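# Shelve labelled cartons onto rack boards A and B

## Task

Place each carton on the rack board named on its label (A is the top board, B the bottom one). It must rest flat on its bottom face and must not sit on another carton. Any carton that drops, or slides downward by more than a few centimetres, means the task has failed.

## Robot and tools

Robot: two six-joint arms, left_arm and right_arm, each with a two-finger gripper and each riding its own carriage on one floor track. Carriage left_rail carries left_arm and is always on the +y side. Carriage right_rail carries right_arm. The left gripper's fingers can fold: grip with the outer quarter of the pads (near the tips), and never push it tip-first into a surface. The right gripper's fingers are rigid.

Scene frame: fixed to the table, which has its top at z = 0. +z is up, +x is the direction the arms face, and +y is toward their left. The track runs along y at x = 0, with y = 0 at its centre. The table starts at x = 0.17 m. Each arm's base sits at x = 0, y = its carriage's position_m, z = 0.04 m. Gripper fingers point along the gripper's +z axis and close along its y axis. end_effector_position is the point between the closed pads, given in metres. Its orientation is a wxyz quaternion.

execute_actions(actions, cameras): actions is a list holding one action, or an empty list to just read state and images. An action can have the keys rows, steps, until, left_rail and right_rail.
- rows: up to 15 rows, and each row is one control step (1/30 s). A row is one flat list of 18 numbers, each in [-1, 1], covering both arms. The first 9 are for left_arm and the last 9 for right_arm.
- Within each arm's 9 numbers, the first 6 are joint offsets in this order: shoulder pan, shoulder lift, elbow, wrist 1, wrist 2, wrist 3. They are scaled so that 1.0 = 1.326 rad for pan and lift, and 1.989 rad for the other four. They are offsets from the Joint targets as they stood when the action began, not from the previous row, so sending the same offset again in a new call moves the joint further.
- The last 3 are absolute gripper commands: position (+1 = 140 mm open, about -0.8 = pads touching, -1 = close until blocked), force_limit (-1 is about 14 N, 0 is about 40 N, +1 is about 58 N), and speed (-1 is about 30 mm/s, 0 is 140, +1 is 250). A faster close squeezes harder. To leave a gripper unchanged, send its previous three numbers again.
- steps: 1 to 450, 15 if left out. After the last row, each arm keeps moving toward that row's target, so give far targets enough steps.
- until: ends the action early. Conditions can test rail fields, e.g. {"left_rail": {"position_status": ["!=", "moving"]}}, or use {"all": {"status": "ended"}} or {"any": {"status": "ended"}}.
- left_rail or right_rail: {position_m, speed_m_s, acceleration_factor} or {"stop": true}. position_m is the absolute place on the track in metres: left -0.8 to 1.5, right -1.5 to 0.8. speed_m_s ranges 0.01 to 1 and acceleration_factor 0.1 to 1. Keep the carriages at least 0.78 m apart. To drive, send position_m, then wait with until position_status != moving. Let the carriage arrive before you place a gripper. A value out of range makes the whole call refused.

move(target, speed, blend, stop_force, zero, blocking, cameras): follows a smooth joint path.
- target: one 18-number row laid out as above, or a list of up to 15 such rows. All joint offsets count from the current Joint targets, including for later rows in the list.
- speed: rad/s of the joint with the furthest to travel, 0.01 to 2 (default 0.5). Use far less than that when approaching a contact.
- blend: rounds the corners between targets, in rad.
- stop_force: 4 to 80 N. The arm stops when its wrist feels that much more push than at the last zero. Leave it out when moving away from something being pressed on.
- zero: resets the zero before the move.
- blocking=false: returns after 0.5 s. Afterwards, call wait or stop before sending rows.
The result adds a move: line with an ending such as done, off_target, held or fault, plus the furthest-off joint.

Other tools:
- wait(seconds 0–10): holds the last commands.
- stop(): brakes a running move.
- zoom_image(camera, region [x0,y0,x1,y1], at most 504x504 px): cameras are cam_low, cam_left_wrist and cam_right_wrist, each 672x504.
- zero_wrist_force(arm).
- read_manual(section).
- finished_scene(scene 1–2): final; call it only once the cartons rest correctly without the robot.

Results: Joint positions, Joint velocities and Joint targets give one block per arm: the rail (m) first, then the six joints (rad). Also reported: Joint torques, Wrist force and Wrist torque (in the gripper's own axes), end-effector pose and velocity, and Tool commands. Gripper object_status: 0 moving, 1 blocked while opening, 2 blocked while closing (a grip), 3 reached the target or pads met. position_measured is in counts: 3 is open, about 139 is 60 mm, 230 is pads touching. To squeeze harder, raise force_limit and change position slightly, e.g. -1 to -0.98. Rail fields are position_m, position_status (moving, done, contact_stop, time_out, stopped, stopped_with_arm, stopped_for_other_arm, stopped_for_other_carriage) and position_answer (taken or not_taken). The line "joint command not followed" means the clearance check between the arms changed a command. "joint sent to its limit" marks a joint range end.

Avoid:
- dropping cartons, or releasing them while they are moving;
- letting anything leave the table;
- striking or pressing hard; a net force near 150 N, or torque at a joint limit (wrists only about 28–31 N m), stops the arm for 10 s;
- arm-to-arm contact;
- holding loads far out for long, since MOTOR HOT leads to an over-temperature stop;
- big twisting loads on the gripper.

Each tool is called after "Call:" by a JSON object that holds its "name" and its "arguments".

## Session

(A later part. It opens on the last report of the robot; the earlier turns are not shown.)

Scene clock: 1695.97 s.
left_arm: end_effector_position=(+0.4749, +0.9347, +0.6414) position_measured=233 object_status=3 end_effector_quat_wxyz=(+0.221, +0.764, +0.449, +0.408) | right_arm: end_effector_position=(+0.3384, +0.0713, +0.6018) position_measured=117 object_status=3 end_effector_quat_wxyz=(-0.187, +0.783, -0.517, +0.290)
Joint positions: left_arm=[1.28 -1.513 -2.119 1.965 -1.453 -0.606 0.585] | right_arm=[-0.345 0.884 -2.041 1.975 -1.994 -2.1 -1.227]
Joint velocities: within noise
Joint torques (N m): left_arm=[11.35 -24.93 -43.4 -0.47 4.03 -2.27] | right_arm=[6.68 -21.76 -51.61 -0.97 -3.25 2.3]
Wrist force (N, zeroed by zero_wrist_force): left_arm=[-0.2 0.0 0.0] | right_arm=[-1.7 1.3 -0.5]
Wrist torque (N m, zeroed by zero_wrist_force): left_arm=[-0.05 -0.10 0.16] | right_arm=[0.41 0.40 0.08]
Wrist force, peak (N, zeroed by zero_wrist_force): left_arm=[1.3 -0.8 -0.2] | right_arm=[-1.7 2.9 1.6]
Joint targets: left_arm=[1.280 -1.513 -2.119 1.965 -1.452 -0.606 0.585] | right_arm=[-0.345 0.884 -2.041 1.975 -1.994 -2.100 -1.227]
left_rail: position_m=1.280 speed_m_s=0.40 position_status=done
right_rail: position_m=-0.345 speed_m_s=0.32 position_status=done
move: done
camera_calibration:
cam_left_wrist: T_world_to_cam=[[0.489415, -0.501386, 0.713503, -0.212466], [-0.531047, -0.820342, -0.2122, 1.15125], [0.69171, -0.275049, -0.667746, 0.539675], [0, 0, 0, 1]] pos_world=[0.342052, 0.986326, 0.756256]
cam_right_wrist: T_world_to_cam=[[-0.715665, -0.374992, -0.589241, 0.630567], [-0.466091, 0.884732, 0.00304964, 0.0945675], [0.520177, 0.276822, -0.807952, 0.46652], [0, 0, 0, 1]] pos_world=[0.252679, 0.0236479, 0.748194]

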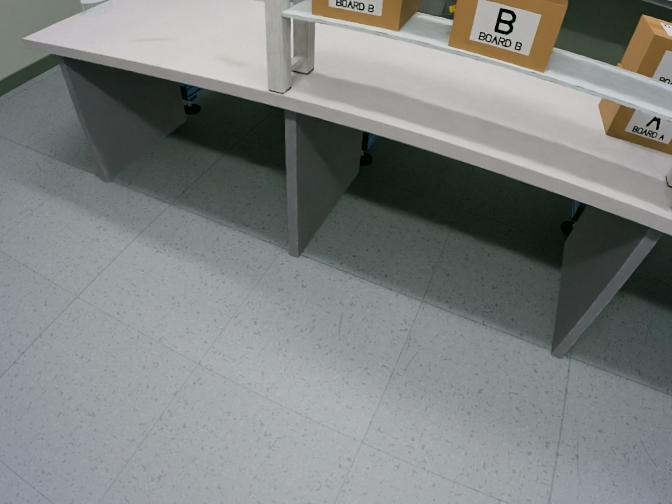

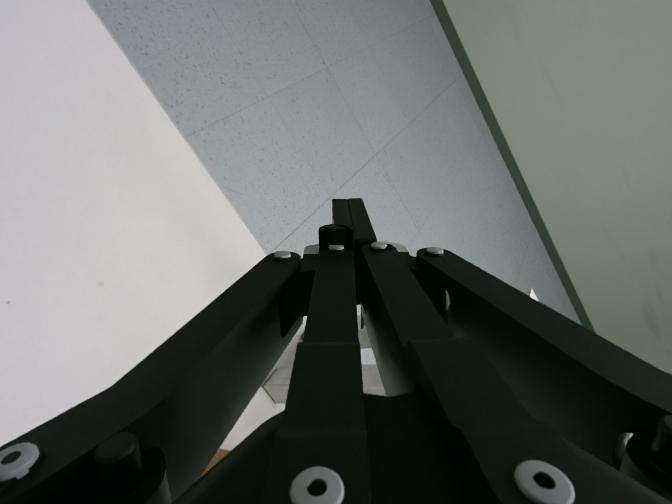

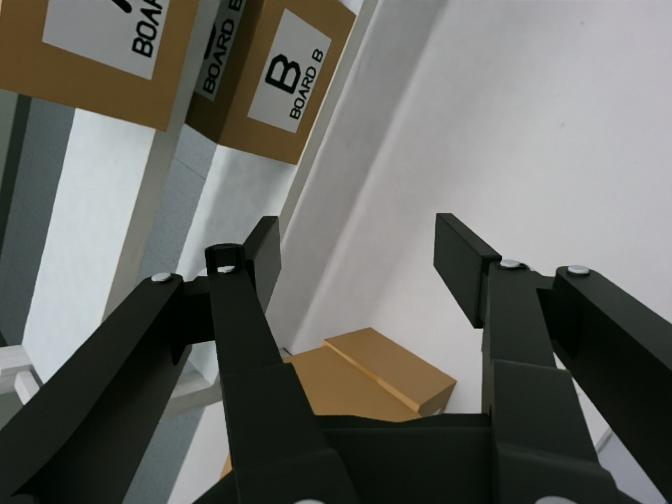

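Call:
{"name": "execute_actions", "arguments": {"actions": [{"left_rail":{"position_m":1.32},"steps":60,"until":{"left_rail":{"position_status":["!=","moving"]}}}], "cameras": []}}

Call:
{"name": "move", "arguments": {"target": [[0,0.25,0,-0.4,0,0,-1,0,0,0,0.25,0,-0.4,0,0,0.1,1,0],[-0.09781,0.40358,0.19831,-0.60905,0.02602,-0.10938,-1,0,0,0.07875,0.46589,0.18019,-0.70397,-0.04221,0.03714,0.1,1,0],[-0.08571,0.4774,0.21622,-0.68793,0.0236,-0.09517,-1,0,0,0.05488,0.54457,0.18728,-0.77004,-0.02949,0.02574,0.1,1,0]], "speed": 0.4, "blend": 0.02}}

Scene clock: 1727.10 s.
left_arm: end_effector_position=(+0.4749, +0.9747, +0.6415) position_measured=233 object_status=3 end_effector_quat_wxyz=(+0.221, +0.764, +0.449, +0.408) end_effector_velocity=(+0.000, +0.002, -0.001) end_effector_angular_velocity=(+0.003, +0.000, +0.001) | right_arm: end_effector_position=(+0.3384, +0.0713, +0.6018) position_measured=117 object_status=3 end_effector_quat_wxyz=(-0.187, +0.783, -0.517, +0.290)
Joint positions: left_arm=[1.32 -1.513 -2.119 1.965 -1.452 -0.606 0.585] | right_arm=[-0.345 0.884 -2.041 1.975 -1.994 -2.1 -1.227]
Joint velocities: left_arm=[0.001 0.001 -0.001 0.001 0.002 0 0] | right_arm=[within noise]
Joint torques (N m): left_arm=[10.13 -17.03 -46.4 -0.94 3.95 -2.23] | right_arm=[5.74 -22.1 -41.67 -1.71 -2.82 2.17]
Wrist force (N, zeroed by zero_wrist_force): left_arm=[0.1 -0.1 0.0] | right_arm=[-1.7 1.7 -0.3]
Wrist torque (N m, zeroed by zero_wrist_force): left_arm=[-0.08 -0.16 0.16] | right_arm=[0.48 0.39 0.09]
Wrist force, peak (N, zeroed by zero_wrist_force): left_arm=[-1.0 0.1 0.0] | right_arm=[-1.8 1.9 0.0]
Joint targets: left_arm=[1.320 -1.513 -2.119 1.965 -1.452 -0.606 0.585] | right_arm=[-0.345 0.884 -2.041 1.975 -1.994 -2.100 -1.227]
Tool commands: left_gripper/position=-1.0 left_gripper/force_limit=+0.0 left_gripper/speed=+0.0 right_gripper/position=+0.1 right_gripper/force_limit=+1.0 right_gripper/speed=+0.0
left_rail: position_m=1.320 speed_m_s=0.40 position_status=done
right_rail: position_m=-0.345 speed_m_s=0.32 position_status=done
No camera images: "cameras" was empty.

Scene clock: 1731.60 s.
left_arm: end_effector_position=(+0.4302, +0.7188, +0.2499) position_measured=233 object_status=3 end_effector_quat_wxyz=(+0.397, +0.687, +0.527, +0.304) | right_arm: end_effector_position=(+0.4418, +0.2565, +0.2506) position_measured=117 object_status=3 end_effector_quat_wxyz=(-0.397, +0.687, -0.527, +0.304)
Joint positions: left_arm=[1.32 -1.626 -1.486 2.395 -2.82 -0.559 0.396] | right_arm=[-0.345 0.957 -1.32 2.347 -3.525 -2.159 -1.175]
Joint velocities: within noise
Joint torques (N m): left_arm=[14.5 -20.27 -24.92 -8.2 -0.84 2.61] | right_arm=[-12.37 -37.1 -17.86 -10.2 2.6 -2.41]
Wrist force (N, zeroed by zero_wrist_force): left_arm=[0.5 -0.1 0.4] | right_arm=[-2.1 2.2 0.5]
Wrist torque (N m, zeroed by zero_wrist_force): left_arm=[-0.02 -0.11 0.00] | right_arm=[0.43 0.44 -0.05]
Wrist force, peak (N, zeroed by zero_wrist_force): left_arm=[0.1 1.9 -0.2] | right_arm=[-2.0 3.1 1.8]
Joint targets: left_arm=[1.320 -1.626 -1.486 2.395 -2.821 -0.559 0.396] | right_arm=[-0.345 0.957 -1.320 2.347 -3.525 -2.159 -1.175]
left_rail: position_m=1.320 speed_m_s=0.40 position_status=done
right_rail: position_m=-0.345 speed_m_s=0.32 position_status=done
move: done
camera_calibration:
cam_left_wrist: T_world_to_cam=[[0.467416, -0.127194, 0.87484, -0.319312], [-0.53003, -0.832327, 0.162175, 0.781906], [0.707525, -0.539494, -0.456459, 0.380285], [0, 0, 0, 1]] pos_world=[0.294623, 0.815348, 0.326126]
cam_right_wrist: T_world_to_cam=[[-0.49904, -0.109851, -0.859588, 0.471073], [-0.492795, 0.851906, 0.177226, -0.0434014], [0.71282, 0.512044, -0.479269, -0.150101], [0, 0, 0, 1]] pos_world=[0.320692, 0.16558, 0.340682]

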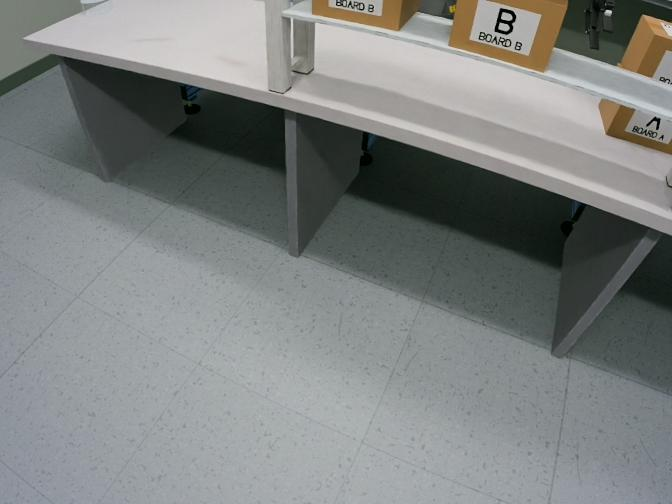

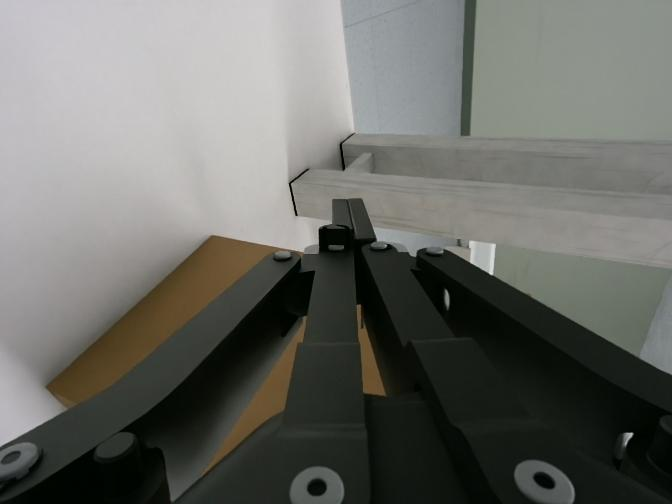

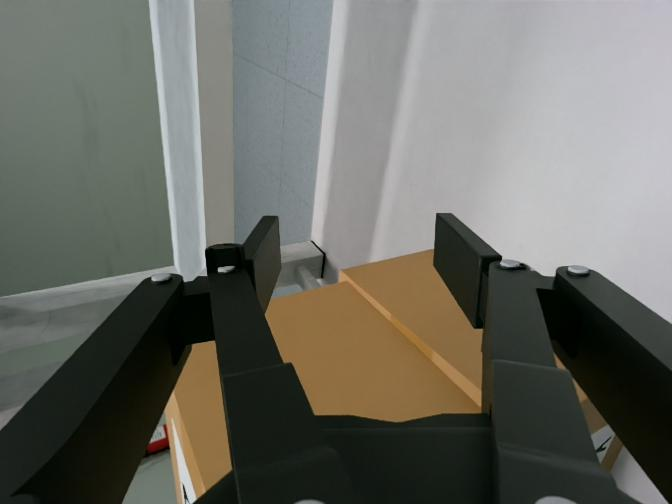

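Call:
{"name": "zero_wrist_force", "arguments": {"arm": "left_arm"}}

Call:
{"name": "zero_wrist_force", "arguments": {"arm": "right_arm"}}

Call:
{"name": "execute_actions", "arguments": {"actions": [{"left_rail":{"position_m":1.225,"speed_m_s":0.08,"acceleration_factor":0.2},"right_rail":{"position_m":-0.29,"speed_m_s":0.08,"acceleration_factor":0.2},"steps":120,"until":{"all":{"status":"ended"}}}], "cameras": ["cam_left_wrist","cam_right_wrist"]}}

Wrist force sensor zeroed.

Wrist force sensor zeroed.

Scene clock: 1743.27 s.
left_arm: end_effector_position=(+0.4302, +0.6238, +0.2499) position_measured=233 object_status=3 end_effector_quat_wxyz=(+0.397, +0.687, +0.527, +0.304) | right_arm: end_effector_position=(+0.4419, +0.3115, +0.2505) position_measured=117 object_status=3 end_effector_quat_wxyz=(-0.397, +0.687, -0.527, +0.304)
Joint positions: left_arm=[1.225 -1.626 -1.486 2.395 -2.821 -0.559 0.396] | right_arm=[-0.29 0.957 -1.32 2.347 -3.525 -2.159 -1.175]
Joint velocities: within noise
Joint torques (N m): left_arm=[7.57 -23.51 -31 -7.03 -0.07 2.56] | right_arm=[-13.32 -40.81 -25.26 -7.34 2.39 -2.18]
Wrist force (N, zeroed by zero_wrist_force): left_arm=[5.1 -0.5 -2.4] | right_arm=[-0.3 -0.6 0.2]
Wrist torque (N m, zeroed by zero_wrist_force): left_arm=[-0.07 0.29 -0.02] | right_arm=[-0.11 0.06 0.00]
Wrist force, peak (N, zeroed by zero_wrist_force): left_arm=[7.2 -0.2 -3.3] | right_arm=[0.8 -0.1 -0.2]
Joint targets: left_arm=[1.225 -1.626 -1.486 2.395 -2.821 -0.559 0.396] | right_arm=[-0.290 0.957 -1.320 2.347 -3.525 -2.159 -1.175]
Tool commands: left_gripper/position=-1.0 left_gripper/force_limit=+0.0 left_gripper/speed=+0.0 right_gripper/position=+0.1 right_gripper/force_limit=+1.0 right_gripper/speed=+0.0
left_rail: position_m=1.225 speed_m_s=0.08 position_status=done
right_rail: position_m=-0.290 speed_m_s=0.08 position_status=done
camera_calibration:
cam_left_wrist: T_world_to_cam=[[0.467414, -0.127225, 0.874836, -0.331308], [-0.530025, -0.832336, 0.162142, 0.702908], [0.707529, -0.539472, -0.456478, 0.329007], [0, 0, 0, 1]] pos_world=[0.294635, 0.720395, 0.326054]
cam_right_wrist: T_world_to_cam=[[-0.499055, -0.109867, -0.859577, 0.47707], [-0.492785, 0.851914, 0.177214, -0.0902262], [0.712816, 0.512026, -0.479293, -0.178296], [0, 0, 0, 1]] pos_world=[0.320714, 0.220572, 0.340611]
Images, in order (width x height): cam_left_wrist 672x504, cam_right_wrist 672x504.

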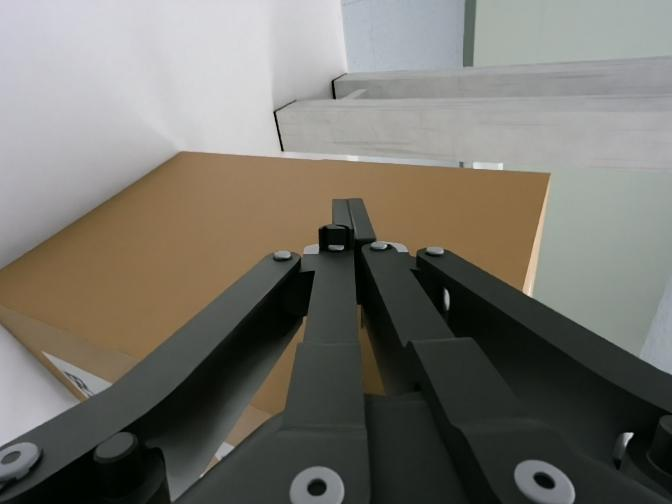

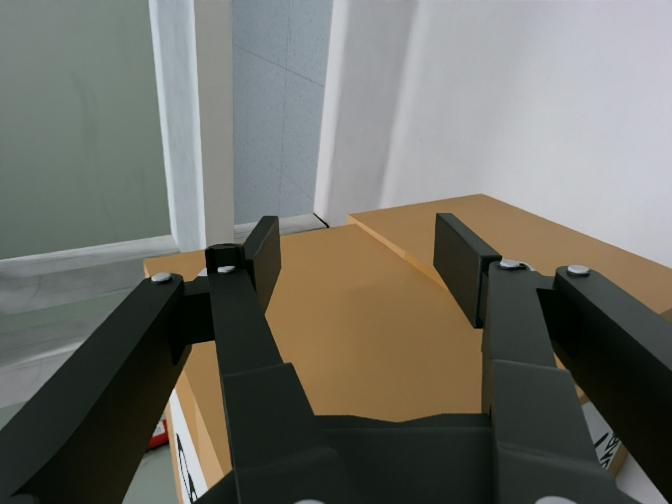

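Call:
{"name": "execute_actions", "arguments": {"actions": [{"right_rail":{"position_m":-0.262,"speed_m_s":0.02,"acceleration_factor":0.1},"steps":120,"until":{"right_rail":{"position_status":["!=","moving"]}}}], "cameras": []}}

Call:
{"name": "wait", "arguments": {"seconds": 0.3, "cameras": []}}

Scene clock: 1751.03 s.
left_arm: end_effector_position=(+0.4302, +0.6238, +0.2499) position_measured=233 object_status=3 end_effector_quat_wxyz=(+0.397, +0.687, +0.527, +0.304) | right_arm: end_effector_position=(+0.4419, +0.3395, +0.2505) position_measured=117 object_status=3 end_effector_quat_wxyz=(-0.397, +0.687, -0.527, +0.304)
Joint positions: left_arm=[1.225 -1.626 -1.486 2.395 -2.821 -0.559 0.396] | right_arm=[-0.262 0.957 -1.32 2.347 -3.525 -2.159 -1.175]
Joint velocities: within noise
Joint torques (N m): left_arm=[5.43 -29.3 -44.53 -5.29 -0.09 2.31] | right_arm=[-10.76 -42.68 -32.23 -5.1 2.15 -2.24]
Wrist force (N, zeroed by zero_wrist_force): left_arm=[5.3 -0.6 -2.4] | right_arm=[-0.2 -0.2 0.0]
Wrist torque (N m, zeroed by zero_wrist_force): left_arm=[0.01 0.30 -0.03] | right_arm=[-0.04 0.05 0.00]
Wrist force, peak (N, zeroed by zero_wrist_force): left_arm=[5.7 0.0 -2.8] | right_arm=[-0.1 -0.6 0.4]
Joint targets: left_arm=[1.225 -1.626 -1.486 2.395 -2.821 -0.559 0.396] | right_arm=[-0.262 0.957 -1.320 2.347 -3.525 -2.159 -1.175]
Tool commands: left_gripper/position=-1.0 left_gripper/force_limit=+0.0 left_gripper/speed=+0.0 right_gripper/position=+0.1 right_gripper/force_limit=+1.0 right_gripper/speed=+0.0
left_rail: position_m=1.225 speed_m_s=0.08 position_status=done
right_rail: position_m=-0.262 speed_m_s=0.02 position_status=done
No camera images: "cameras" was empty.

Scene clock: 1751.33 s.
left_arm: end_effector_position=(+0.4302, +0.6238, +0.2499) position_measured=233 object_status=3 end_effector_quat_wxyz=(+0.397, +0.687, +0.527, +0.304) | right_arm: end_effector_position=(+0.4419, +0.3395, +0.2505) position_measured=117 object_status=3 end_effector_quat_wxyz=(-0.397, +0.687, -0.527, +0.304)
Joint positions: left_arm=[1.225 -1.626 -1.486 2.395 -2.821 -0.559 0.396] | right_arm=[-0.262 0.957 -1.32 2.347 -3.525 -2.159 -1.175]
Joint velocities: within noise
Joint torques (N m): left_arm=[6.56 -29.7 -43.67 -5.27 0.05 2.24] | right_arm=[-11.14 -43.39 -32.25 -4.53 2 -2.31]
Wrist force (N, zeroed by zero_wrist_force): left_arm=[5.0 -1.0 -2.2] | right_arm=[-0.1 -0.3 0.3]
Wrist torque (N m, zeroed by zero_wrist_force): left_arm=[0.00 0.33 -0.03] | right_arm=[-0.06 0.02 0.00]
Wrist force, peak (N, zeroed by zero_wrist_force): left_arm=[5.6 0.2 -2.9] | right_arm=[-0.1 -0.6 0.0]
Joint targets: left_arm=[1.225 -1.626 -1.486 2.395 -2.821 -0.559 0.396] | right_arm=[-0.262 0.957 -1.320 2.347 -3.525 -2.159 -1.175]
Tool commands: left_gripper/position=-1.0 left_gripper/force_limit=+0.0 left_gripper/speed=+0.0 right_gripper/position=+0.1 right_gripper/force_limit=+1.0 right_gripper/speed=+0.0
left_rail: position_m=1.225 speed_m_s=0.08 position_status=done
right_rail: position_m=-0.262 speed_m_s=0.02 position_status=done
wait: 0.30 s
No camera images: "cameras" was empty.

Call:
{"name": "execute_actions", "arguments": {"actions": [{"right_rail":{"position_m":-0.2475},"steps":120,"until":{"right_rail":{"position_status":["!=","moving"]}}}], "cameras": []}}

Call:
{"name": "wait", "arguments": {"seconds": 0.3, "cameras": []}}

Scene clock: 1755.97 s.
left_arm: end_effector_position=(+0.4302, +0.6238, +0.2499) position_measured=233 object_status=3 end_effector_quat_wxyz=(+0.397, +0.687, +0.527, +0.304) | right_arm: end_effector_position=(+0.4419, +0.3538, +0.2505) position_measured=117 object_status=3 end_effector_quat_wxyz=(-0.397, +0.687, -0.527, +0.304)
Joint positions: left_arm=[1.225 -1.626 -1.486 2.395 -2.821 -0.559 0.396] | right_arm=[-0.248 0.957 -1.32 2.347 -3.525 -2.159 -1.175]
Joint velocities: within noise
Joint torques (N m): left_arm=[0.14 -33.98 -50.66 -4 -0.23 2.22] | right_arm=[19.72 -45.72 -31.82 -3.03 8.81 -1.91]
Wrist force (N, zeroed by zero_wrist_force): left_arm=[32.1 -4.7 -15.8] | right_arm=[45.0 0.2 -6.7]
Wrist torque (N m, zeroed by zero_wrist_force): left_arm=[0.12 1.16 -0.10] | right_arm=[0.24 0.89 1.85]
Wrist force, peak (N, zeroed by zero_wrist_force): left_arm=[32.3 -4.3 -16.2] | right_arm=[45.0 -0.4 -6.8]
Joint targets: left_arm=[1.225 -1.626 -1.486 2.395 -2.821 -0.559 0.396] | right_arm=[-0.248 0.957 -1.320 2.347 -3.525 -2.159 -1.175]
Tool commands: left_gripper/position=-1.0 left_gripper/force_limit=+0.0 left_gripper/speed=+0.0 right_gripper/position=+0.1 right_gripper/force_limit=+1.0 right_gripper/speed=+0.0
left_rail: position_m=1.225 speed_m_s=0.08 position_status=done
right_rail: position_m=-0.248 speed_m_s=0.02 position_status=done
No camera images: "cameras" was empty.

Scene clock: 1756.27 s.
left_arm: end_effector_position=(+0.4302, +0.6238, +0.2499) position_measured=233 object_status=3 end_effector_quat_wxyz=(+0.397, +0.687, +0.527, +0.304) | right_arm: end_effector_position=(+0.4419, +0.3539, +0.2505) position_measured=117 object_status=3 end_effector_quat_wxyz=(-0.397, +0.687, -0.527, +0.304)
Joint positions: left_arm=[1.225 -1.626 -1.486 2.395 -2.821 -0.559 0.396] | right_arm=[-0.248 0.957 -1.32 2.347 -3.525 -2.159 -1.175]
Joint velocities: within noise
Joint torques (N m): left_arm=[-1.16 -36.27 -48.85 -3.78 0.6 2.21] | right_arm=[31.94 -44.56 -33.05 -2.73 13.32 -2.4]
Wrist force (N, zeroed by zero_wrist_force): left_arm=[32.4 -4.5 -16.1] | right_arm=[45.3 -0.2 -7.1]
Wrist torque (N m, zeroed by zero_wrist_force): left_arm=[0.07 1.15 -0.11] | right_arm=[0.26 0.86 1.85]
Wrist force, peak (N, zeroed by zero_wrist_force): left_arm=[32.5 -4.3 -16.4] | right_arm=[45.5 -0.2 -6.6]
Joint targets: left_arm=[1.225 -1.626 -1.486 2.395 -2.821 -0.559 0.396] | right_arm=[-0.248 0.957 -1.320 2.347 -3.525 -2.159 -1.175]
Tool commands: left_gripper/position=-1.0 left_gripper/force_limit=+0.0 left_gripper/speed=+0.0 right_gripper/position=+0.1 right_gripper/force_limit=+1.0 right_gripper/speed=+0.0
left_rail: position_m=1.225 speed_m_s=0.08 position_status=done
right_rail: position_m=-0.248 speed_m_s=0.02 position_status=done
wait: 0.30 s
No camera images: "cameras" was empty.

Call:
{"name": "move", "arguments": {"target": [0.00875,0.00551,-0.00142,-0.011,-0.00199,0.01029,-1,0,0,0.00709,-0.00238,0.00196,0.00156,-0.0038,0.00339,0.1,1,0], "speed": 0.03}}

Scene clock: 1763.67 s.
left_arm: end_effector_position=(+0.4362, +0.6238, +0.2499) position_measured=233 object_status=3 end_effector_quat_wxyz=(+0.397, +0.687, +0.527, +0.304) | right_arm: end_effector_position=(+0.4359, +0.3539, +0.2505) position_measured=117 object_status=3 end_effector_quat_wxyz=(-0.397, +0.687, -0.527, +0.304)
Joint positions: left_arm=[1.225 -1.615 -1.479 2.392 -2.842 -0.563 0.416] | right_arm=[-0.247 0.966 -1.323 2.351 -3.522 -2.167 -1.169]
Joint velocities: within noise
Joint torques (N m): left_arm=[-4.96 -25.19 -80.21 -18 -1.78 2.77] | right_arm=[33.99 -62.03 -35.91 -2.03 6.69 0.71]
Wrist force (N, zeroed by zero_wrist_force): left_arm=[46.2 -13.6 -16.3] | right_arm=[49.4 3.3 -7.6]
Wrist torque (N m, zeroed by zero_wrist_force): left_arm=[0.31 1.68 -0.01] | right_arm=[0.15 0.94 1.98]
Wrist force, peak (N, zeroed by zero_wrist_force): left_arm=[46.2 -13.6 -16.3] | right_arm=[49.7 4.2 -7.4]
Joint targets: left_arm=[1.225 -1.615 -1.479 2.392 -2.842 -0.563 0.416] | right_arm=[-0.248 0.966 -1.323 2.351 -3.522 -2.167 -1.169]
left_rail: position_m=1.225 speed_m_s=0.08 position_status=done
right_rail: position_m=-0.247 position_m_goal=-0.248 speed_m_s=0.02 position_status=done
move: done
camera_calibration:
cam_left_wrist: T_world_to_cam=[[0.467412, -0.127176, 0.874844, -0.334125], [-0.53001, -0.832339, 0.162176, 0.706039], [0.707542, -0.539479, -0.45645, 0.324758], [0, 0, 0, 1]] pos_world=[0.300601, 0.720371, 0.32604]
cam_right_wrist: T_world_to_cam=[[-0.49904, -0.109965, -0.859574, 0.478763], [-0.492779, 0.851941, 0.177102, -0.129257], [0.712831, 0.511961, -0.479341, -0.195739], [0, 0, 0, 1]] pos_world=[0.314756, 0.262977, 0.340598]

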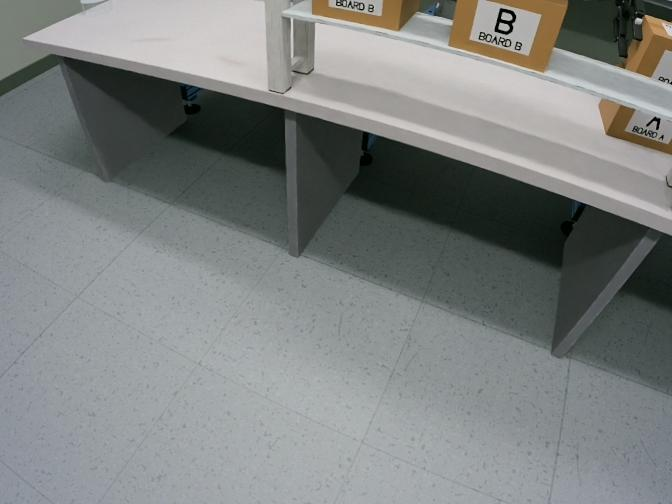

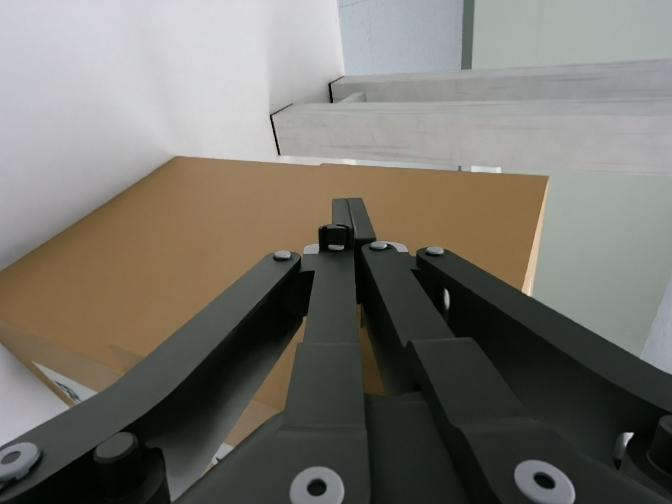

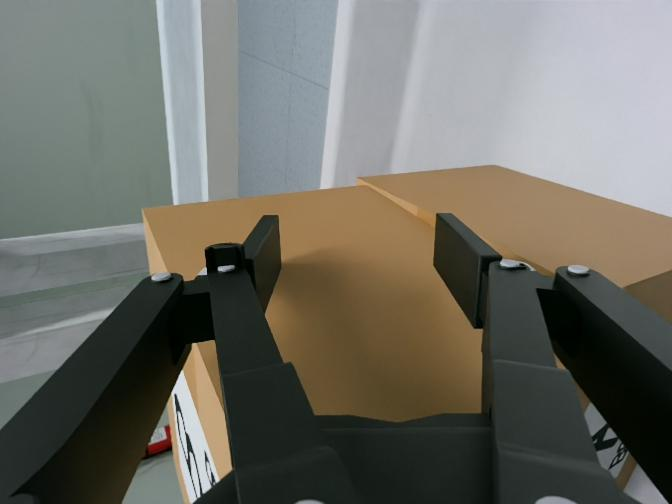

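Call:
{"name": "execute_actions", "arguments": {"actions": [{"left_rail":{"position_m":1.2242,"speed_m_s":0.02,"acceleration_factor":0.1},"right_rail":{"position_m":-0.2467},"steps":45,"until":{"all":{"status":"ended"}}}], "cameras": []}}

Call:
{"name": "wait", "arguments": {"seconds": 0.3, "cameras": []}}

Scene clock: 1769.43 s.
left_arm: end_effector_position=(+0.4362, +0.6230, +0.2499) position_measured=233 object_status=3 end_effector_quat_wxyz=(+0.397, +0.687, +0.527, +0.304) | right_arm: end_effector_position=(+0.4359, +0.3546, +0.2505) position_measured=117 object_status=3 end_effector_quat_wxyz=(-0.397, +0.687, -0.527, +0.304)
Joint positions: left_arm=[1.224 -1.615 -1.479 2.392 -2.842 -0.563 0.416] | right_arm=[-0.247 0.966 -1.323 2.351 -3.522 -2.167 -1.169]
Joint velocities: within noise
Joint torques (N m): left_arm=[-12.85 -24.85 -78.55 -17.79 -1.8 2.22] | right_arm=[34.74 -60.28 -42.91 -2.88 10.67 0.43]
Wrist force (N, zeroed by zero_wrist_force): left_arm=[60.6 -18.0 -17.6] | right_arm=[62.6 4.1 -10.0]
Wrist torque (N m, zeroed by zero_wrist_force): left_arm=[0.40 2.32 -0.01] | right_arm=[0.25 1.18 2.52]
Wrist force, peak (N, zeroed by zero_wrist_force): left_arm=[61.2 -17.3 -17.3] | right_arm=[62.6 4.1 -10.0]
Joint targets: left_arm=[1.224 -1.615 -1.479 2.392 -2.842 -0.563 0.416] | right_arm=[-0.247 0.966 -1.323 2.351 -3.522 -2.167 -1.169]
Tool commands: left_gripper/position=-1.0 left_gripper/force_limit=+0.0 left_gripper/speed=+0.0 right_gripper/position=+0.1 right_gripper/force_limit=+1.0 right_gripper/speed=+0.0
left_rail: position_m=1.224 speed_m_s=0.02 position_status=done
right_rail: position_m=-0.247 speed_m_s=0.02 position_status=done
No camera images: "cameras" was empty.

Scene clock: 1769.73 s.
left_arm: end_effector_position=(+0.4362, +0.6230, +0.2499) position_measured=233 object_status=3 end_effector_quat_wxyz=(+0.397, +0.687, +0.527, +0.304) | right_arm: end_effector_position=(+0.4359, +0.3546, +0.2505) position_measured=117 object_status=3 end_effector_quat_wxyz=(-0.397, +0.687, -0.527, +0.304)
Joint positions: left_arm=[1.224 -1.615 -1.479 2.392 -2.842 -0.563 0.416] | right_arm=[-0.247 0.966 -1.323 2.351 -3.522 -2.167 -1.169]
Joint velocities: within noise
Joint torques (N m): left_arm=[-18.95 -25.62 -77.69 -17.47 -1.92 2.72] | right_arm=[34.74 -58.28 -42.72 -3.05 13.12 -0.41]
Wrist force (N, zeroed by zero_wrist_force): left_arm=[61.2 -18.3 -17.6] | right_arm=[62.8 4.4 -9.9]
Wrist torque (N m, zeroed by zero_wrist_force): left_arm=[0.38 2.25 -0.01] | right_arm=[0.31 1.19 2.53]
Wrist force, peak (N, zeroed by zero_wrist_force): left_arm=[61.4 -17.6 -18.1] | right_arm=[62.8 4.4 -9.9]
Joint targets: left_arm=[1.224 -1.615 -1.479 2.392 -2.842 -0.563 0.416] | right_arm=[-0.247 0.966 -1.323 2.351 -3.522 -2.167 -1.169]
Tool commands: left_gripper/position=-1.0 left_gripper/force_limit=+0.0 left_gripper/speed=+0.0 right_gripper/position=+0.1 right_gripper/force_limit=+1.0 right_gripper/speed=+0.0
left_rail: position_m=1.224 speed_m_s=0.02 position_status=done
right_rail: position_m=-0.247 speed_m_s=0.02 position_status=done
wait: 0.30 s
No camera images: "cameras" was empty.

Call:
{"name": "move", "arguments": {"target": [0,-0.0279,-0.007,0.0256,0,0,-1,0,0,0,-0.0294,-0.0045,0.0241,0,0,0.1,1,0], "speed": 0.03}}

Scene clock: 1776.27 s.
left_arm: end_effector_position=(+0.4362, +0.6230, +0.2698) position_measured=233 object_status=3 end_effector_quat_wxyz=(+0.397, +0.687, +0.527, +0.304) | right_arm: end_effector_position=(+0.4358, +0.3546, +0.2705) position_measured=117 object_status=3 end_effector_quat_wxyz=(-0.397, +0.687, -0.527, +0.304)
Joint positions: left_arm=[1.224 -1.615 -1.515 2.378 -2.792 -0.563 0.416] | right_arm=[-0.247 0.966 -1.362 2.342 -3.474 -2.167 -1.169]
Joint velocities: within noise
Joint torques (N m): left_arm=[-40.28 -74.79 -97.01 -8.68 6.08 2.39] | right_arm=[32.69 -58.59 -55.83 -2.48 23.53 -3.18]
Wrist force (N, zeroed by zero_wrist_force): left_arm=[56.4 -26.7 -7.3] | right_arm=[60.0 3.0 -9.1]
Wrist torque (N m, zeroed by zero_wrist_force): left_arm=[0.67 2.15 0.12] | right_arm=[0.28 1.16 2.47]
Wrist force, peak (N, zeroed by zero_wrist_force): left_arm=[61.5 -18.0 -18.0] | right_arm=[63.9 3.4 -10.2]
Joint targets: left_arm=[1.224 -1.615 -1.516 2.378 -2.792 -0.563 0.416] | right_arm=[-0.247 0.966 -1.362 2.342 -3.474 -2.167 -1.169]
left_rail: position_m=1.224 speed_m_s=0.02 position_status=done
right_rail: position_m=-0.247 speed_m_s=0.02 position_status=done
move: done
camera_calibration:
cam_left_wrist: T_world_to_cam=[[0.467411, -0.127146, 0.874849, -0.351739], [-0.53002, -0.832326, 0.162211, 0.702141], [0.707535, -0.539506, -0.456428, 0.333434], [0, 0, 0, 1]] pos_world=[0.30064, 0.719578, 0.346012]
cam_right_wrist: T_world_to_cam=[[-0.499044, -0.109966, -0.859571, 0.496006], [-0.492798, 0.851927, 0.177117, -0.133452], [0.712815, 0.511984, -0.47934, -0.186401], [0, 0, 0, 1]] pos_world=[0.314633, 0.26367, 0.36064]

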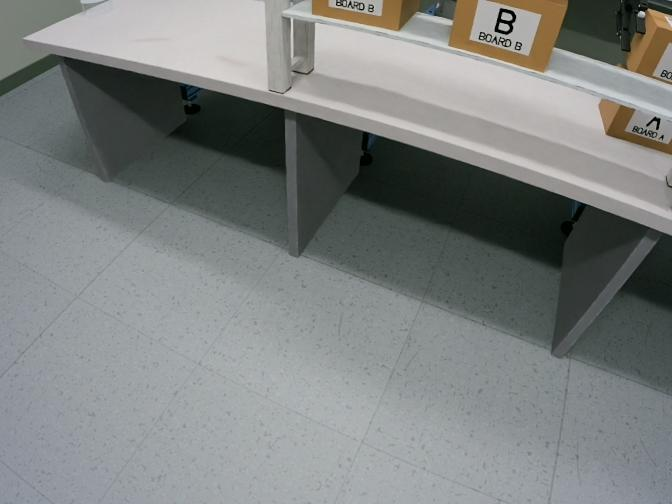

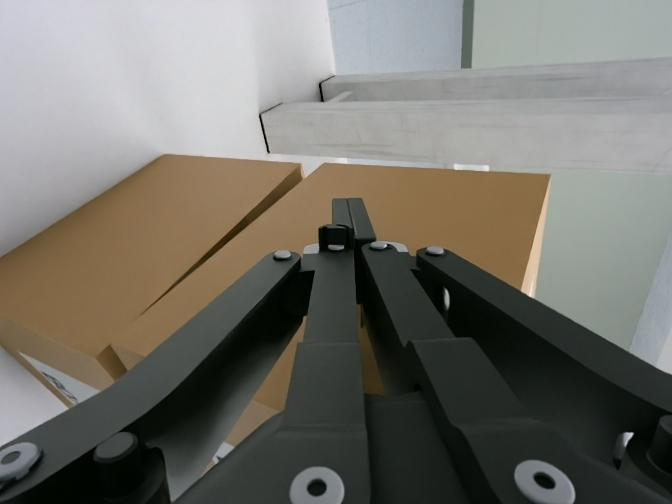

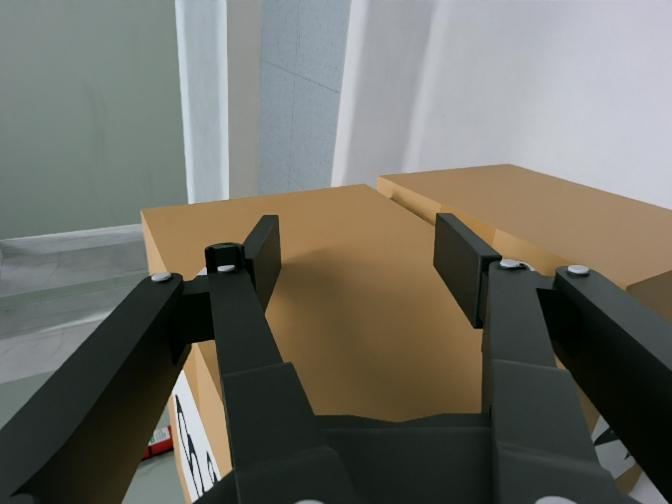

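Call:
{"name": "execute_actions", "arguments": {"actions": [{"left_rail":{"position_m":1.2239},"right_rail":{"position_m":-0.2464},"steps":45,"until":{"all":{"status":"ended"}}}], "cameras": []}}

Call:
{"name": "move", "arguments": {"target": [[0,-0.03871,-0.01203,0.03784,0,0,-1,0,0,0,-0.04115,-0.00855,0.03598,0,0,0.1,1,0],[0,-0.07506,-0.02565,0.07569,0,0,-1,0,0,0,-0.08097,-0.01861,0.07259,0,0,0.1,1,0],[0.049,-0.04448,-0.03336,0.01674,-0.0129,0.05523,-1,0,0,-0.03957,-0.06511,-0.02927,0.0625,0.02122,-0.0187,0.1,1,0]], "speed": 0.05, "blend": 0.004, "cameras": ["cam_left_wrist"]}}

Scene clock: 1794.73 s.
left_arm: end_effector_position=(+0.4362, +0.6228, +0.2699) position_measured=233 object_status=3 end_effector_quat_wxyz=(+0.397, +0.687, +0.527, +0.304) | right_arm: end_effector_position=(+0.4358, +0.3548, +0.2706) position_measured=117 object_status=3 end_effector_quat_wxyz=(-0.397, +0.687, -0.527, +0.304)
Joint positions: left_arm=[1.224 -1.615 -1.516 2.378 -2.792 -0.563 0.416] | right_arm=[-0.246 0.966 -1.362 2.342 -3.474 -2.167 -1.169]
Joint velocities: within noise
Joint torques (N m): left_arm=[-37.04 -70.18 -92.44 -9.57 6.29 2.02] | right_arm=[31.03 -57.88 -51.61 -2.74 16.83 -3.11]
Wrist force (N, zeroed by zero_wrist_force): left_arm=[61.5 -28.3 -8.3] | right_arm=[65.8 2.1 -10.6]
Wrist torque (N m, zeroed by zero_wrist_force): left_arm=[0.70 2.43 0.12] | right_arm=[0.26 1.21 2.69]
Wrist force, peak (N, zeroed by zero_wrist_force): left_arm=[61.5 -28.3 -8.3] | right_arm=[65.8 2.1 -10.6]
Joint targets: left_arm=[1.224 -1.615 -1.516 2.378 -2.792 -0.563 0.416] | right_arm=[-0.246 0.966 -1.362 2.342 -3.474 -2.167 -1.169]
Tool commands: left_gripper/position=-1.0 left_gripper/force_limit=+0.0 left_gripper/speed=+0.0 right_gripper/position=+0.1 right_gripper/force_limit=+1.0 right_gripper/speed=+0.0
left_rail: position_m=1.224 speed_m_s=0.02 position_status=done
right_rail: position_m=-0.246 speed_m_s=0.02 position_status=done
No camera images: "cameras" was empty.

Scene clock: 1800.43 s.
left_arm: end_effector_position=(+0.4701, +0.6227, +0.3308) position_measured=233 object_status=3 end_effector_quat_wxyz=(+0.397, +0.687, +0.527, +0.304) | right_arm: end_effector_position=(+0.4697, +0.3549, +0.3315) position_measured=117 object_status=3 end_effector_quat_wxyz=(-0.397, +0.687, -0.527, +0.304)
Joint positions: left_arm=[1.224 -1.55 -1.575 2.312 -2.758 -0.589 0.526] | right_arm=[-0.246 0.914 -1.448 2.284 -3.35 -2.124 -1.206]
Joint velocities: within noise
Joint torques (N m): left_arm=[-15.86 -26.46 -102.36 -25.44 -2.16 2.43] | right_arm=[23.03 -25.19 -59.75 -11.9 30.41 -5.59]
Wrist force (N, zeroed by zero_wrist_force): left_arm=[62.0 -28.7 -8.3] | right_arm=[65.5 3.8 -10.6]
Wrist torque (N m, zeroed by zero_wrist_force): left_arm=[0.68 2.34 0.13] | right_arm=[0.44 1.36 2.67]
Wrist force, peak (N, zeroed by zero_wrist_force): left_arm=[68.7 -31.2 -9.9] | right_arm=[73.3 3.0 -12.2]
Joint targets: left_arm=[1.224 -1.550 -1.574 2.312 -2.758 -0.589 0.526] | right_arm=[-0.246 0.914 -1.448 2.284 -3.350 -2.124 -1.206]
left_rail: position_m=1.224 speed_m_s=0.02 position_status=done
right_rail: position_m=-0.246 speed_m_s=0.02 position_status=done
move: done
camera_calibration:
cam_left_wrist: T_world_to_cam=[[0.46744, -0.127285, 0.874813, -0.42089], [-0.530107, -0.832281, 0.162156, 0.710011], [0.707451, -0.539543, -0.456516, 0.337201], [0, 0, 0, 1]] pos_world=[0.334569, 0.719291, 0.407005]
Images, in order (width x height): cam_left_wrist 672x504.

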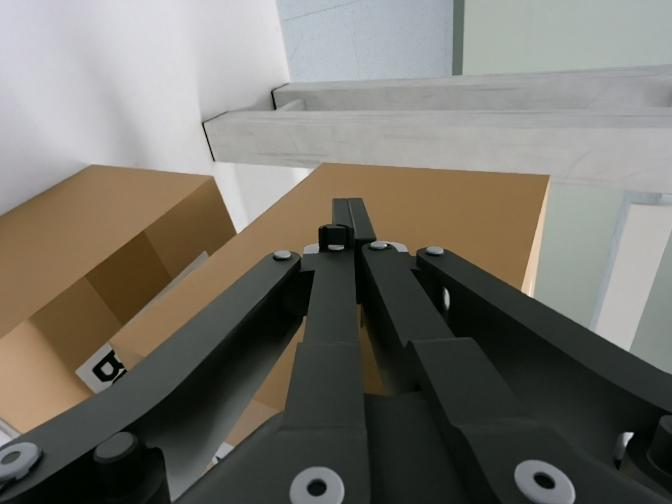

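Call:
{"name": "execute_actions", "arguments": {"actions": [{"left_rail":{"position_m":1.0868,"speed_m_s":0.06,"acceleration_factor":0.1},"right_rail":{"position_m":-0.3835,"speed_m_s":0.06,"acceleration_factor":0.1},"steps":200,"until":{"all":{"status":"ended"}}}], "cameras": []}}

Call:
{"name": "move", "arguments": {"target": [[0.05616,0.03609,-0.01225,-0.05936,-0.01798,0.05783,-1,0,0,-0.04353,0.0198,-0.01412,-0.00889,0.02368,-0.01946,0.1,1,0]], "speed": 0.05, "cameras": ["cam_low","cam_right_wrist"]}}

Scene clock: 1812.73 s.
left_arm: end_effector_position=(+0.4702, +0.4857, +0.3308) position_measured=233 object_status=3 end_effector_quat_wxyz=(+0.397, +0.687, +0.527, +0.304) | right_arm: end_effector_position=(+0.4698, +0.2178, +0.3315) position_measured=117 object_status=3 end_effector_quat_wxyz=(-0.397, +0.687, -0.527, +0.304)
Joint positions: left_arm=[1.087 -1.55 -1.574 2.312 -2.758 -0.589 0.526] | right_arm=[-0.383 0.914 -1.448 2.284 -3.35 -2.124 -1.206]
Joint velocities: within noise
Joint torques (N m): left_arm=[-43.54 -28.87 -92.03 -22.92 -1.79 2.39] | right_arm=[45.37 -27.68 -50.13 -9.63 28.56 -5.67]
Wrist force (N, zeroed by zero_wrist_force): left_arm=[61.7 -28.1 -8.3] | right_arm=[65.5 3.5 -10.6]
Wrist torque (N m, zeroed by zero_wrist_force): left_arm=[0.71 2.39 0.13] | right_arm=[0.42 1.32 2.65]
Wrist force, peak (N, zeroed by zero_wrist_force): left_arm=[68.8 -30.6 -9.7] | right_arm=[71.7 2.9 -12.1]
Joint targets: left_arm=[1.087 -1.550 -1.574 2.312 -2.758 -0.589 0.526] | right_arm=[-0.383 0.914 -1.448 2.284 -3.350 -2.124 -1.206]
Tool commands: left_gripper/position=-1.0 left_gripper/force_limit=+0.0 left_gripper/speed=+0.0 right_gripper/position=+0.1 right_gripper/force_limit=+1.0 right_gripper/speed=+0.0
left_rail: position_m=1.087 speed_m_s=0.06 position_status=done
right_rail: position_m=-0.383 speed_m_s=0.06 position_status=done
No camera images: "cameras" was empty.

Scene clock: 1815.47 s.
left_arm: end_effector_position=(+0.5100, +0.4861, +0.3303) position_measured=233 object_status=3 end_effector_quat_wxyz=(+0.397, +0.687, +0.527, +0.304) | right_arm: end_effector_position=(+0.5094, +0.2175, +0.3314) position_measured=117 object_status=3 end_effector_quat_wxyz=(-0.397, +0.687, -0.527, +0.304)
Joint positions: left_arm=[1.087 -1.475 -1.527 2.288 -2.876 -0.625 0.641] | right_arm=[-0.384 0.856 -1.422 2.256 -3.368 -2.077 -1.244]
Joint velocities: within noise
Joint torques (N m): left_arm=[-9.82 -31.87 -87.07 -19.94 -3.95 2.66] | right_arm=[9.91 -34.31 -55.59 -12.6 21.76 -4.65]
Wrist force (N, zeroed by zero_wrist_force): left_arm=[43.0 -20.6 -4.6] | right_arm=[45.2 5.3 -6.6]
Wrist torque (N m, zeroed by zero_wrist_force): left_arm=[0.53 1.72 0.13] | right_arm=[0.09 1.00 1.77]
Wrist force, peak (N, zeroed by zero_wrist_force): left_arm=[62.0 -28.1 -8.5] | right_arm=[65.8 3.8 -10.7]
Joint targets: left_arm=[1.087 -1.475 -1.527 2.288 -2.876 -0.625 0.641] | right_arm=[-0.383 0.856 -1.422 2.256 -3.368 -2.077 -1.244]
left_rail: position_m=1.087 speed_m_s=0.06 position_status=done
right_rail: position_m=-0.384 position_m_goal=-0.383 speed_m_s=0.06 position_status=done
move: done
camera_calibration:
cam_right_wrist: T_world_to_cam=[[-0.499131, -0.109964, -0.859521, 0.569997], [-0.492818, 0.851899, 0.177195, 0.00880665], [0.71274, 0.512031, -0.479402, -0.139471], [0, 0, 0, 1]] pos_world=[0.38825, 0.12659, 0.421501]
Images, in order (width x height): cam_low 672x504, cam_right_wrist 672x504.

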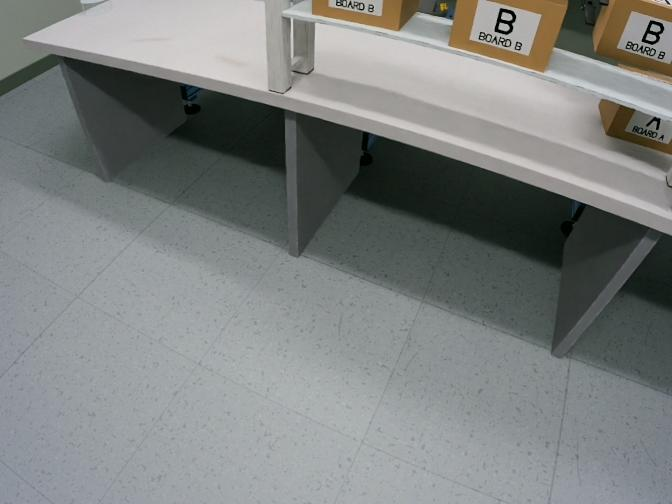

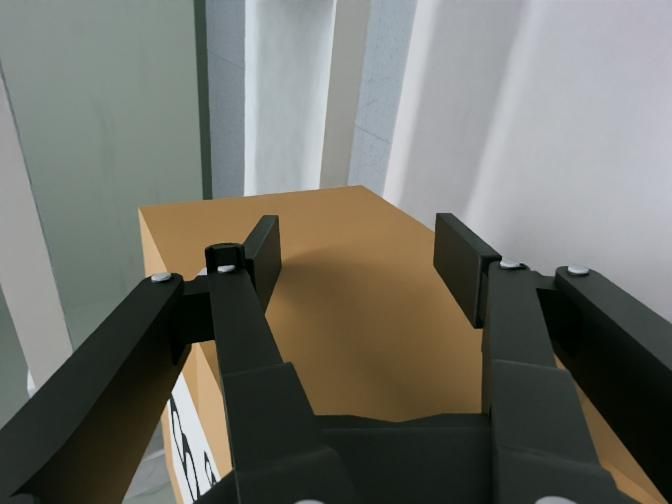

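Call:
{"name": "execute_actions", "arguments": {"actions": [{"left_rail":{"position_m":1.0857,"speed_m_s":0.06},"right_rail":{"position_m":-0.3823,"speed_m_s":0.06},"steps":45,"until":{"all":{"status":"ended"}}}], "cameras": []}}

Call:
{"name": "move", "arguments": {"target": [0.0541,0.03565,-0.01706,-0.04674,-0.0198,0.05005,-1,0,0,-0.04024,0.02205,-0.01725,-0.00547,0.0221,-0.01716,0.1,1,0], "speed": 0.05, "cameras": []}}

Scene clock: 1822.90 s.
left_arm: end_effector_position=(+0.5101, +0.4851, +0.3303) position_measured=233 object_status=3 end_effector_quat_wxyz=(+0.397, +0.687, +0.527, +0.304) | right_arm: end_effector_position=(+0.5095, +0.2186, +0.3314) position_measured=117 object_status=3 end_effector_quat_wxyz=(-0.397, +0.687, -0.527, +0.304)
Joint positions: left_arm=[1.086 -1.475 -1.527 2.288 -2.876 -0.625 0.641] | right_arm=[-0.382 0.856 -1.422 2.256 -3.368 -2.077 -1.244]
Joint velocities: within noise
Joint torques (N m): left_arm=[-23.35 -30.71 -81.32 -18.05 -3.3 2.52] | right_arm=[25.42 -35.61 -49.76 -11.13 20.99 -4.55]
Wrist force (N, zeroed by zero_wrist_force): left_arm=[61.4 -27.1 -8.0] | right_arm=[65.2 5.6 -10.9]
Wrist torque (N m, zeroed by zero_wrist_force): left_arm=[0.69 2.40 0.15] | right_arm=[0.33 1.33 2.59]
Wrist force, peak (N, zeroed by zero_wrist_force): left_arm=[61.4 -27.1 -8.0] | right_arm=[65.2 5.6 -10.9]
Joint targets: left_arm=[1.086 -1.475 -1.527 2.288 -2.876 -0.625 0.641] | right_arm=[-0.382 0.856 -1.422 2.256 -3.368 -2.077 -1.244]
Tool commands: left_gripper/position=-1.0 left_gripper/force_limit=+0.0 left_gripper/speed=+0.0 right_gripper/position=+0.1 right_gripper/force_limit=+1.0 right_gripper/speed=+0.0
left_rail: position_m=1.086 speed_m_s=0.06 position_status=done
right_rail: position_m=-0.382 speed_m_s=0.06 position_status=done
No camera images: "cameras" was empty.

Scene clock: 1825.27 s.
left_arm: end_effector_position=(+0.5501, +0.4844, +0.3309) position_measured=233 object_status=3 end_effector_quat_wxyz=(+0.397, +0.687, +0.527, +0.304) | right_arm: end_effector_position=(+0.5497, +0.2191, +0.3315) position_measured=117 object_status=3 end_effector_quat_wxyz=(-0.397, +0.687, -0.527, +0.304)
Joint positions: left_arm=[1.086 -1.404 -1.479 2.254 -2.969 -0.664 0.741] | right_arm=[-0.382 0.803 -1.393 2.222 -3.379 -2.033 -1.279]
Joint velocities: within noise
Joint torques (N m): left_arm=[-22.41 -35.35 -101.6 -24.03 -11.06 2.43] | right_arm=[29.52 -29.96 -58.71 -12.01 32.57 -5.94]
Wrist force (N, zeroed by zero_wrist_force): left_arm=[64.1 -27.5 -8.4] | right_arm=[68.2 4.6 -11.0]
Wrist torque (N m, zeroed by zero_wrist_force): left_arm=[0.69 2.50 0.16] | right_arm=[0.36 1.28 2.77]
Wrist force, peak (N, zeroed by zero_wrist_force): left_arm=[67.4 -29.4 -9.1] | right_arm=[72.0 5.0 -11.9]
Joint targets: left_arm=[1.086 -1.403 -1.479 2.254 -2.969 -0.664 0.741] | right_arm=[-0.382 0.803 -1.392 2.222 -3.379 -2.033 -1.279]
left_rail: position_m=1.086 speed_m_s=0.06 position_status=done
right_rail: position_m=-0.382 speed_m_s=0.06 position_status=done
move: done
No camera images: "cameras" was empty.

Call:
{"name": "move", "arguments": {"target": [[0.05171,0.03452,-0.01915,-0.0373,-0.02102,0.04313,-1,0,0,-0.03704,0.02287,-0.01881,-0.00292,0.02056,-0.01513,0.1,1,0],[0.1008,0.06815,-0.04065,-0.06592,-0.04263,0.08022,-1,0,0,-0.07102,0.04696,-0.03962,-0.0034,0.0396,-0.02849,0.1,1,0]], "speed": 0.05, "blend": 0.004, "cameras": []}}

Scene clock: 1833.53 s.
left_arm: end_effector_position=(+0.6300, +0.4846, +0.3308) position_measured=233 object_status=3 end_effector_quat_wxyz=(+0.397, +0.687, +0.527, +0.304) | right_arm: end_effector_position=(+0.6297, +0.2191, +0.3316) position_measured=117 object_status=3 end_effector_quat_wxyz=(-0.397, +0.687, -0.527, +0.304)
Joint positions: left_arm=[1.086 -1.27 -1.389 2.173 -3.1 -0.749 0.9] | right_arm=[-0.382 0.709 -1.33 2.143 -3.385 -1.955 -1.335]
Joint velocities: within noise
Joint torques (N m): left_arm=[-4.56 -15.37 -70.34 -10.26 -15.12 2.89] | right_arm=[22.21 -38.47 -54 -10.21 29.05 -5.83]
Wrist force (N, zeroed by zero_wrist_force): left_arm=[44.3 -5.1 -43.5] | right_arm=[58.7 3.0 -12.9]
Wrist torque (N m, zeroed by zero_wrist_force): left_arm=[-0.01 1.24 -0.12] | right_arm=[0.23 1.12 2.39]
Wrist force, peak (N, zeroed by zero_wrist_force): left_arm=[58.3 -15.4 -51.2] | right_arm=[71.2 4.4 -11.2]
Joint targets: left_arm=[1.086 -1.270 -1.389 2.173 -3.100 -0.749 0.900] | right_arm=[-0.382 0.709 -1.330 2.143 -3.385 -1.955 -1.335]
left_rail: position_m=1.086 speed_m_s=0.06 position_status=done
right_rail: position_m=-0.382 speed_m_s=0.06 position_status=done
move: done
No camera images: "cameras" was empty.

Call:
{"name": "wait", "arguments": {"seconds": 0.1}}

Call:
{"name": "zoom_image", "arguments": {"camera": "cam_low", "region": [472, 0, 672, 150]}}

Scene clock: 1838.57 s.
left_arm: end_effector_position=(+0.6301, +0.4846, +0.3308) position_measured=233 object_status=3 end_effector_quat_wxyz=(+0.397, +0.687, +0.527, +0.304) | right_arm: end_effector_position=(+0.6298, +0.2191, +0.3316) position_measured=117 object_status=3 end_effector_quat_wxyz=(-0.397, +0.687, -0.527, +0.304)
Joint positions: left_arm=[1.086 -1.27 -1.389 2.173 -3.1 -0.749 0.9] | right_arm=[-0.382 0.709 -1.33 2.143 -3.385 -1.955 -1.335]
Joint velocities: within noise
Joint torques (N m): left_arm=[-3.56 -14.76 -62.75 -7.11 -15.26 2.51] | right_arm=[26.29 -39.42 -50.05 -8.98 28.84 -5.54]
Wrist force (N, zeroed by zero_wrist_force): left_arm=[44.6 -5.1 -44.6] | right_arm=[58.8 2.9 -12.5]
Wrist torque (N m, zeroed by zero_wrist_force): left_arm=[-0.14 1.25 -0.15] | right_arm=[0.18 1.10 2.38]
Wrist force, peak (N, zeroed by zero_wrist_force): left_arm=[45.1 -4.4 -44.9] | right_arm=[59.2 3.7 -12.7]
Joint targets: left_arm=[1.086 -1.270 -1.389 2.173 -3.100 -0.749 0.900] | right_arm=[-0.382 0.709 -1.330 2.143 -3.385 -1.955 -1.335]
Tool commands: left_gripper/position=-1.0 left_gripper/force_limit=+0.0 left_gripper/speed=+0.0 right_gripper/position=+0.1 right_gripper/force_limit=+1.0 right_gripper/speed=+0.0
left_rail: position_m=1.086 speed_m_s=0.06 position_status=done
right_rail: position_m=-0.382 speed_m_s=0.06 position_status=done
wait: 0.10 s; at rest from the start
camera_calibration:
cam_left_wrist: T_world_to_cam=[[0.467345, -0.127279, 0.874865, -0.513188], [-0.530182, -0.832236, 0.162142, 0.679919], [0.707457, -0.539614, -0.456423, 0.149437], [0, 0, 0, 1]] pos_world=[0.494597, 0.581174, 0.406933]
cam_right_wrist: T_world_to_cam=[[-0.499012, -0.109986, -0.859587, 0.630388], [-0.492812, 0.851926, 0.177084, 0.0667624], [0.712828, 0.511982, -0.479324, -0.226086], [0, 0, 0, 1]] pos_world=[0.508633, 0.128209, 0.421682]

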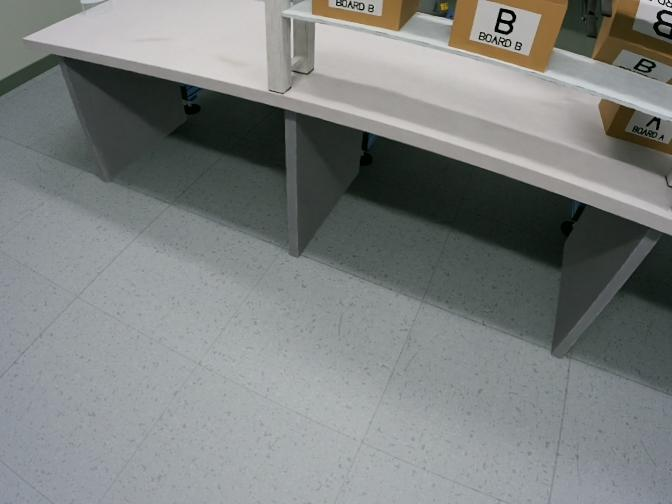

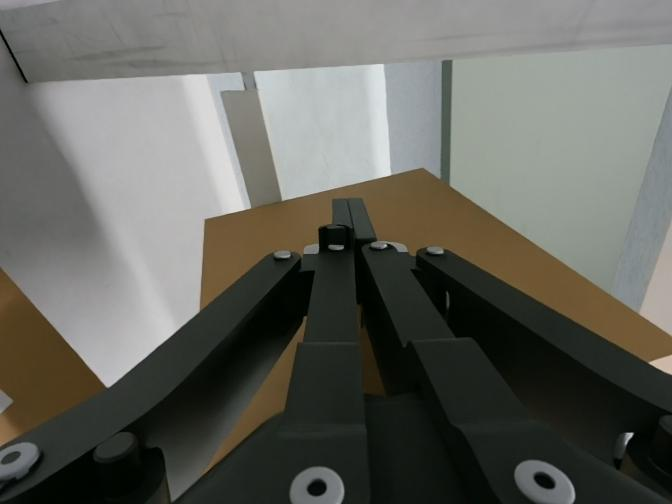

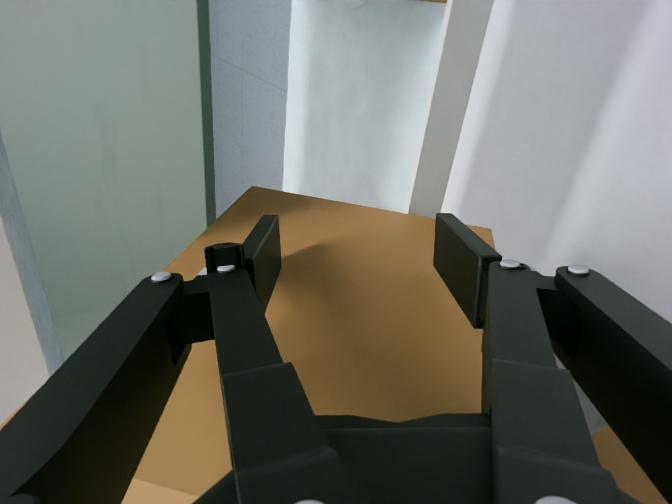

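Scaled by 2.520.

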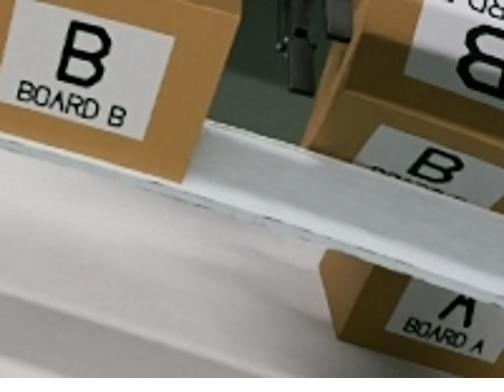

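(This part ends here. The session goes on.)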